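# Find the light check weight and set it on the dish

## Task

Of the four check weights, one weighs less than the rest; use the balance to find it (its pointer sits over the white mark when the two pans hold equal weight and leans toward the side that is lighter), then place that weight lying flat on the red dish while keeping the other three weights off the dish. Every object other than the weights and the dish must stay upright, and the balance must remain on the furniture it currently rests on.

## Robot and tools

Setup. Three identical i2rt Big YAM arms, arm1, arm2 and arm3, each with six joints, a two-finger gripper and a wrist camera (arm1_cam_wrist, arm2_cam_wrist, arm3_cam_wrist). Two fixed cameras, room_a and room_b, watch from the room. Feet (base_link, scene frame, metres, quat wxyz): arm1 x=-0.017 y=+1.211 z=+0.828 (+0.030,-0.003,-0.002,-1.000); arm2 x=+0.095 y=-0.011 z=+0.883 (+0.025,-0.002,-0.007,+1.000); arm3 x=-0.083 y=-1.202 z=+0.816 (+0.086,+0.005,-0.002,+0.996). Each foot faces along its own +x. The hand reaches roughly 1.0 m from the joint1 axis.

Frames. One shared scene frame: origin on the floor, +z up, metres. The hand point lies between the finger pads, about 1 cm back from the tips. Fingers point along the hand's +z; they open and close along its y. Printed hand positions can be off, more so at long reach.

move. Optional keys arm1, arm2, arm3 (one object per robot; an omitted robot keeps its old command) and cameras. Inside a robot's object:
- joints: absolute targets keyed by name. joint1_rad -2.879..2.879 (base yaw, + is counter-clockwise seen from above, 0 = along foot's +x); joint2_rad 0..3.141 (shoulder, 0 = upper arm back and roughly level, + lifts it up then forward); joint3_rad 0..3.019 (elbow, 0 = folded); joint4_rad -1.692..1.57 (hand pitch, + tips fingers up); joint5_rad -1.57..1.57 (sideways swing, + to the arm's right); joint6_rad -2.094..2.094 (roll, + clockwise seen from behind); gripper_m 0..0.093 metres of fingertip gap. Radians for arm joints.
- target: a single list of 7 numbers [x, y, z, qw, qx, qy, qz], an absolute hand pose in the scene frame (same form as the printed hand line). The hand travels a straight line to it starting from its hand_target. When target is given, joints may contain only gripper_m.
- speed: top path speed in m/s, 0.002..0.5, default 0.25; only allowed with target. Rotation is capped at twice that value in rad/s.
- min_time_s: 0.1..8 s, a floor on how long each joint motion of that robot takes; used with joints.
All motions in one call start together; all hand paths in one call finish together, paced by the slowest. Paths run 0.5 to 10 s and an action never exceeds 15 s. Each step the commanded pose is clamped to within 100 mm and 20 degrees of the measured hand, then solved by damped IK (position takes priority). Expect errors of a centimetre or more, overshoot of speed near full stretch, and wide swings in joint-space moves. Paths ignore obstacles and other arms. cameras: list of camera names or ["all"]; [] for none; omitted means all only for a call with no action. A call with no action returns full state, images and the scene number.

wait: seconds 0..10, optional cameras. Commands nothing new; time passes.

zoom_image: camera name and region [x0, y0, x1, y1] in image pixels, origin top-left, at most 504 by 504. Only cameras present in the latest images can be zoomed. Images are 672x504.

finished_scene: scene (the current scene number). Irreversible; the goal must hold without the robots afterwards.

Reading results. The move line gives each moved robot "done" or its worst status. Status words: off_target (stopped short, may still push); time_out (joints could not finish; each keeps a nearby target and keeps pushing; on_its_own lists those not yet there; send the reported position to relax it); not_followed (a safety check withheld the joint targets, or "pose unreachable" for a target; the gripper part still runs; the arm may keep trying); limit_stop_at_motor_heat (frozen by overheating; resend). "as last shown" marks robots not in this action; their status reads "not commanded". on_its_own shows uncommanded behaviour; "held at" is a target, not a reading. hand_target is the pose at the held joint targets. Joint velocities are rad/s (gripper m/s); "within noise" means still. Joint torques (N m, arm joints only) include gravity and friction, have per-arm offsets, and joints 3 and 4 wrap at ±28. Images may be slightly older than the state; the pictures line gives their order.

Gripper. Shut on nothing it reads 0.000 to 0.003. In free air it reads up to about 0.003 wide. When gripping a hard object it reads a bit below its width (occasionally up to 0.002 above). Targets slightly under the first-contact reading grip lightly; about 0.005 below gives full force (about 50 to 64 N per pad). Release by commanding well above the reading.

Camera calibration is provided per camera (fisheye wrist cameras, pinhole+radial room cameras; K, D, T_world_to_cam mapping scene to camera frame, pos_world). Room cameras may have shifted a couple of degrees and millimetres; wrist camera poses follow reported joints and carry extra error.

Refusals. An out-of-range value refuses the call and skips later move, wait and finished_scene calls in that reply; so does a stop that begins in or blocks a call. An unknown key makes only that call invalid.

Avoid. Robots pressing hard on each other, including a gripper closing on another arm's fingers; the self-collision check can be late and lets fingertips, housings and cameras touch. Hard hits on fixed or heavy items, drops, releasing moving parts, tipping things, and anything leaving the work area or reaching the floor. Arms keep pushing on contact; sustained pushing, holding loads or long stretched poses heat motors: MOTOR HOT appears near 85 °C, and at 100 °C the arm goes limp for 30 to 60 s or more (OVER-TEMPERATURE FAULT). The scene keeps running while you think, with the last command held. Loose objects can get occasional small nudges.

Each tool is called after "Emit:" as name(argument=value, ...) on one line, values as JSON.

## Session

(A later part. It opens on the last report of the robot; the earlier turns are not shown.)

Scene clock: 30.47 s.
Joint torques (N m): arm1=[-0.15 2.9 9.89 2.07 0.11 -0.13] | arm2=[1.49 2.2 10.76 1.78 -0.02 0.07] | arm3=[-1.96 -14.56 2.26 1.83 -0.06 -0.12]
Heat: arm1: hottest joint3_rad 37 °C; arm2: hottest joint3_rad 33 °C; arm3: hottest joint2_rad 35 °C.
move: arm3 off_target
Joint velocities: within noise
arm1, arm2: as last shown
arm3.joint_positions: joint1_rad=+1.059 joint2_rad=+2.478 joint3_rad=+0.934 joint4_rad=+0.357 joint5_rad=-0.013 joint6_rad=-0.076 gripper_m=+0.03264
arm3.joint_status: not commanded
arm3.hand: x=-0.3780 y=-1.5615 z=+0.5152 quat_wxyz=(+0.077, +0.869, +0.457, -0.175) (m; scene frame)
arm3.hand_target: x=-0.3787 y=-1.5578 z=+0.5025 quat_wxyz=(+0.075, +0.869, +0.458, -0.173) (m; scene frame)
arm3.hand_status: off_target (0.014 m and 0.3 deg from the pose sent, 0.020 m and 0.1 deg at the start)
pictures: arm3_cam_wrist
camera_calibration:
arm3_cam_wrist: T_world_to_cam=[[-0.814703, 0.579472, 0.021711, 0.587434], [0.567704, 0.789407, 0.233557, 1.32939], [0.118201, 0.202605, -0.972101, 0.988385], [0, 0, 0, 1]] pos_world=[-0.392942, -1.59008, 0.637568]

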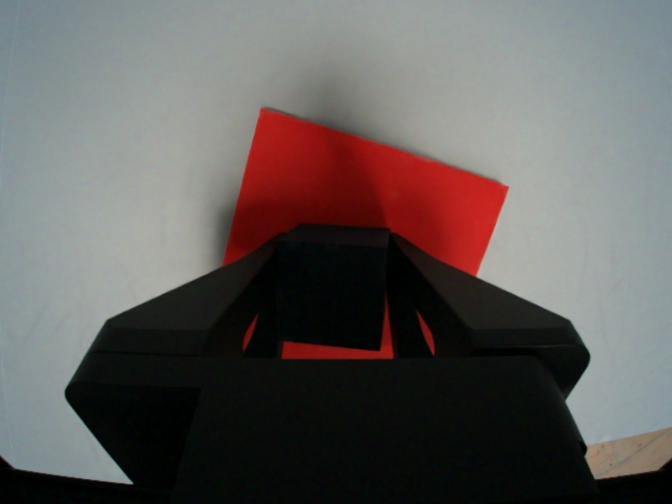

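Emit:
move(arm3={"target":[-0.379,-1.559,0.494,0.0765,0.8688,0.4575,-0.1745],"speed":0.04}, cameras=["arm3_cam_wrist"])

Scene clock: 31.57 s.
Joint torques (N m): arm1=[-0.09 3.08 9.92 2.15 0.1 -0.13] | arm2=[1.67 2.49 10.74 1.76 -0.04 0.08] | arm3=[-1.73 -13.16 3.07 2.03 -0.04 -0.1]
Heat: arm1: hottest joint3_rad 38 °C; arm2: hottest joint3_rad 34 °C; arm3: hottest joint2_rad 35 °C.
move: arm3 off_target
Joint velocities: within noise
arm1.joint_positions: joint1_rad=+0.776 joint2_rad=+0.602 joint3_rad=+1.507 joint4_rad=-1.261 joint5_rad=+0.098 joint6_rad=+0.607 gripper_m=+0.09396
arm1.joint_status: not commanded
arm1.hand: x=-0.1701 y=+1.0660 z=+1.4453 quat_wxyz=(-0.349, -0.815, -0.066, +0.458) (m; scene frame)
arm1.hand_target: x=-0.1672 y=+1.0692 z=+1.4585 quat_wxyz=(-0.357, -0.807, -0.065, +0.467) (m; scene frame)
arm1.hand_status: not commanded
arm2.joint_positions: joint1_rad=+0.021 joint2_rad=+0.603 joint3_rad=+1.379 joint4_rad=-1.633 joint5_rad=-0.031 joint6_rad=+0.148 gripper_m=+0.09396
arm2.joint_status: not commanded
arm2.hand: x=-0.0901 y=-0.0176 z=+1.3638 quat_wxyz=(+0.028, +0.934, -0.076, -0.347) (m; scene frame)
arm2.hand_target: x=-0.0886 y=-0.0177 z=+1.3731 quat_wxyz=(+0.029, +0.930, -0.075, -0.358) (m; scene frame)
arm2.hand_status: not commanded
arm3.joint_positions: joint1_rad=+1.059 joint2_rad=+2.481 joint3_rad=+0.934 joint4_rad=+0.365 joint5_rad=-0.014 joint6_rad=-0.076 gripper_m=+0.03264
arm3.joint_status: not commanded
arm3.hand: x=-0.3785 y=-1.5622 z=+0.5149 quat_wxyz=(+0.078, +0.868, +0.456, -0.177) (m; scene frame)
arm3.hand_target: x=-0.3783 y=-1.5582 z=+0.4950 quat_wxyz=(+0.076, +0.869, +0.457, -0.174) (m; scene frame)
arm3.hand_status: off_target (0.021 m and 0.4 deg from the pose sent, 0.021 m and 0.1 deg at the start)
pictures: arm3_cam_wrist
camera_calibration:
arm3_cam_wrist: T_world_to_cam=[[-0.814665, 0.579552, 0.020983, 0.587935], [0.568314, 0.790617, 0.22791, 1.33536], [0.115496, 0.197596, -0.973456, 0.980157], [0, 0, 0, 1]] pos_world=[-0.393138, -1.59017, 0.637462]

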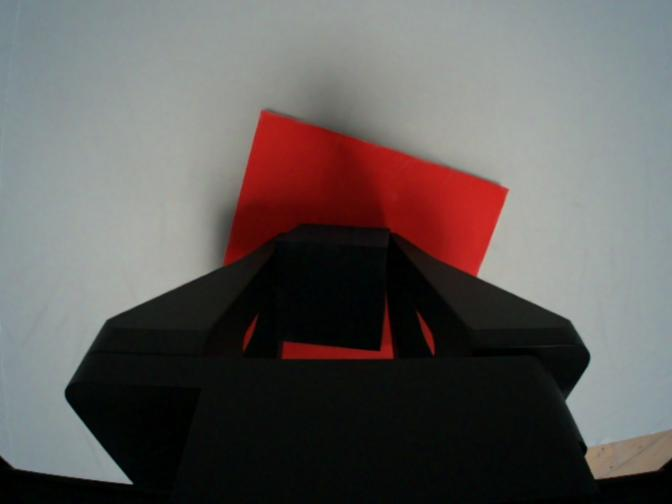

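Emit:
move(arm3={"target":[-0.379,-1.561,0.509,0.0765,0.8688,0.4565,-0.1755],"speed":0.05,"joints":{"gripper_m":0.06}}, cameras=["arm3_cam_wrist"])

Emit:
zoom_image(camera="arm3_cam_wrist", region=[190, 60, 510, 370])

Scene clock: 32.80 s.
Joint torques (N m): arm1=[-0.67 3.08 10.02 2.15 0.08 -0.15] | arm2=[1.38 2.26 10.71 1.81 -0.03 0.1] | arm3=[-1.32 -16.26 1.22 1.07 -0.01 -0.06]
Heat: arm1: hottest joint3_rad 38 °C; arm2: hottest joint3_rad 34 °C; arm3: hottest joint2_rad 36 °C.
move: arm3 done
Joint velocities: within noise
arm1, arm2: as last shown
arm3.joint_positions: joint1_rad=+1.055 joint2_rad=+2.481 joint3_rad=+0.943 joint4_rad=+0.370 joint5_rad=-0.013 joint6_rad=-0.076 gripper_m=+0.05992
arm3.joint_status: all done
arm3.hand: x=-0.3839 y=-1.5657 z=+0.5160 quat_wxyz=(+0.080, +0.868, +0.454, -0.184) (m; scene frame)
arm3.hand_target: x=-0.3789 y=-1.5609 z=+0.5092 quat_wxyz=(+0.077, +0.869, +0.457, -0.175) (m; scene frame)
arm3.hand_status: done (0.010 m and 1.1 deg from the pose sent, 0.006 m and 0.3 deg at the start)
pictures: arm3_cam_wrist
camera_calibration:
arm3_cam_wrist: T_world_to_cam=[[-0.812113, 0.583024, 0.0235897, 0.59068], [0.573618, 0.790296, 0.215395, 1.34894], [0.106938, 0.188457, -0.976242, 0.966392], [0, 0, 0, 1]] pos_world=[-0.397419, -1.59256, 0.638944]

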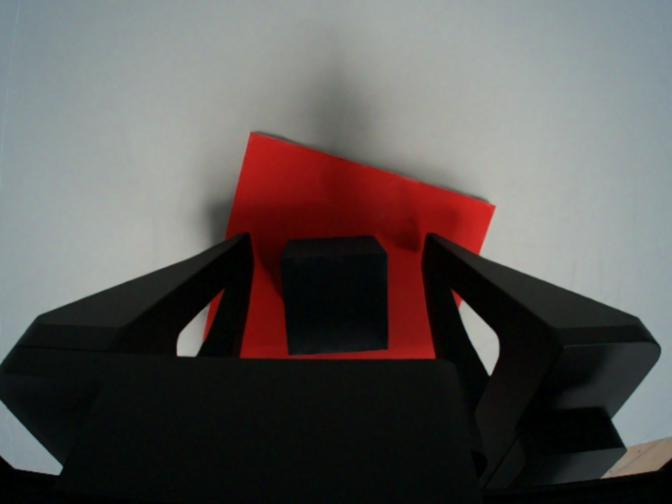

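Scaled by 1.575 from the camera's 672x504 image, which has a finer 960x720 frame.

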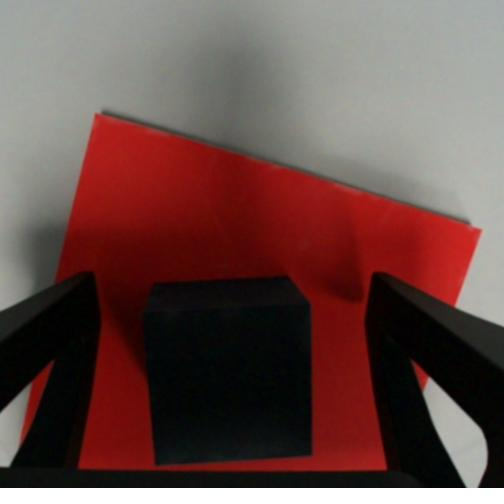

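Released. Retreat along the hand axis.

Emit:
move(arm3={"target":[-0.347,-1.527,0.64,0.0765,0.8688,0.4565,-0.1755],"speed":0.15}, cameras=["arm3_cam_wrist","room_a"])

Emit:
zoom_image(camera="arm3_cam_wrist", region=[190, 20, 470, 240])

Emit:
zoom_image(camera="room_a", region=[540, 220, 640, 270])

Emit:
zoom_image(camera="room_a", region=[430, 170, 510, 250])

Scene clock: 34.73 s.
Joint torques (N m): arm1=[-0.56 2.9 9.92 2.14 0.09 -0.11] | arm2=[1.38 2.37 10.71 1.77 -0.03 0.1] | arm3=[-0.79 -15.15 1.76 0.9 0.05 -0.01]
Heat: arm1: hottest joint3_rad 38 °C; arm2: hottest joint3_rad 34 °C; arm3: hottest joint2_rad 36 °C.
move: arm3 done
Joint velocities: within noise
arm1, arm2: as last shown
arm3.joint_positions: joint1_rad=+1.055 joint2_rad=+2.084 joint3_rad=+0.671 joint4_rad=+0.228 joint5_rad=-0.013 joint6_rad=-0.076 gripper_m=+0.05993
arm3.joint_status: not commanded
arm3.hand: x=-0.3500 y=-1.5264 z=+0.6370 quat_wxyz=(+0.077, +0.870, +0.455, -0.177) (m; scene frame)
arm3.hand_target: x=-0.3470 y=-1.5270 z=+0.6399 quat_wxyz=(+0.077, +0.869, +0.457, -0.176) (m; scene frame)
arm3.hand_status: done (0.004 m and 0.2 deg from the pose sent, 0.135 m and 1.1 deg at the start)
pictures: arm3_cam_wrist, room_a
camera_calibration:
arm3_cam_wrist: T_world_to_cam=[[-0.812261, 0.582858, 0.0225493, 0.592749], [0.571469, 0.787456, 0.230945, 1.25742], [0.116852, 0.200474, -0.972705, 1.09306], [0, 0, 0, 1]] pos_world=[-0.364836, -1.55478, 0.759465]

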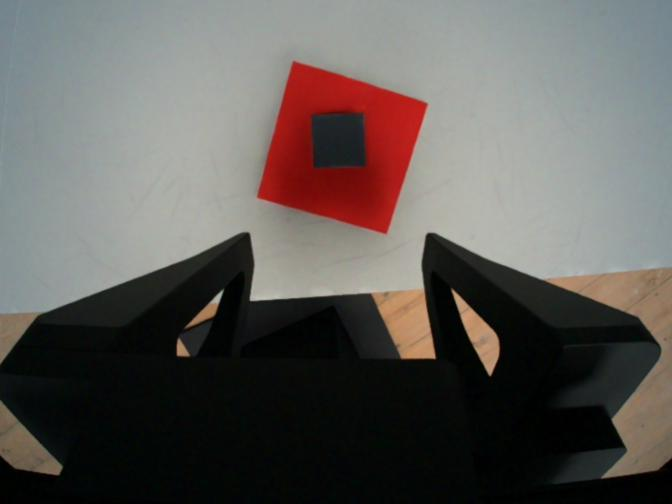

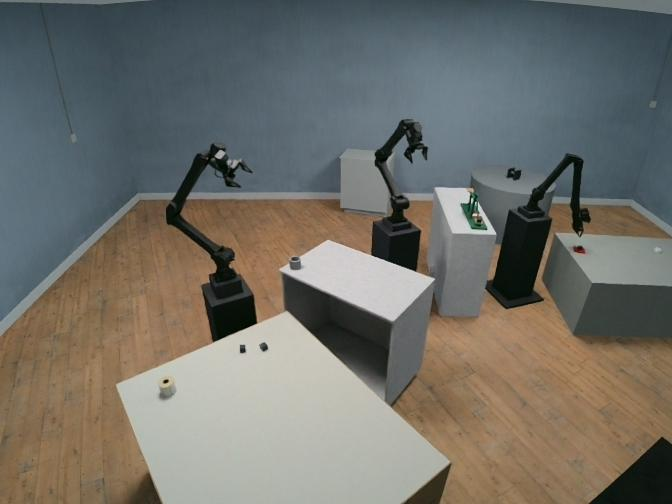

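Scaled by 1.800 from the camera's 672x504 image, which has a finer 960x720 frame.

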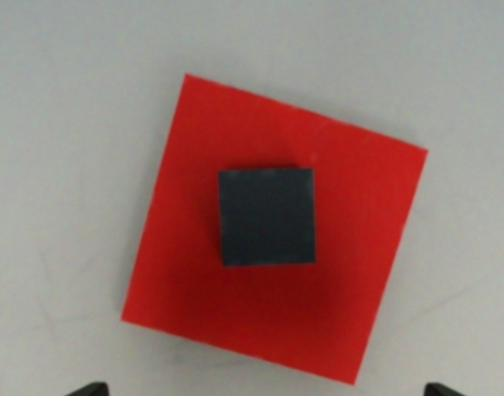

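Scaled by 5.040 from the camera's 672x504 image, which has a finer 960x720 frame.

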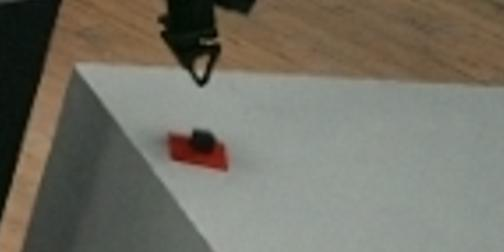

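Scaled by 6.300 from the camera's 672x504 image, which has a finer 960x720 frame.

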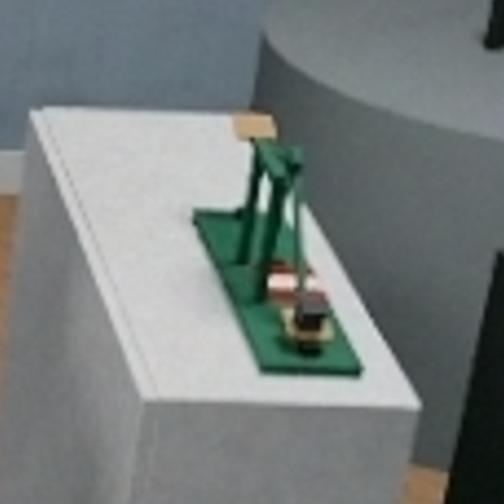

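Emit:
finished_scene(scene=2)

The scene is finished: the task was done.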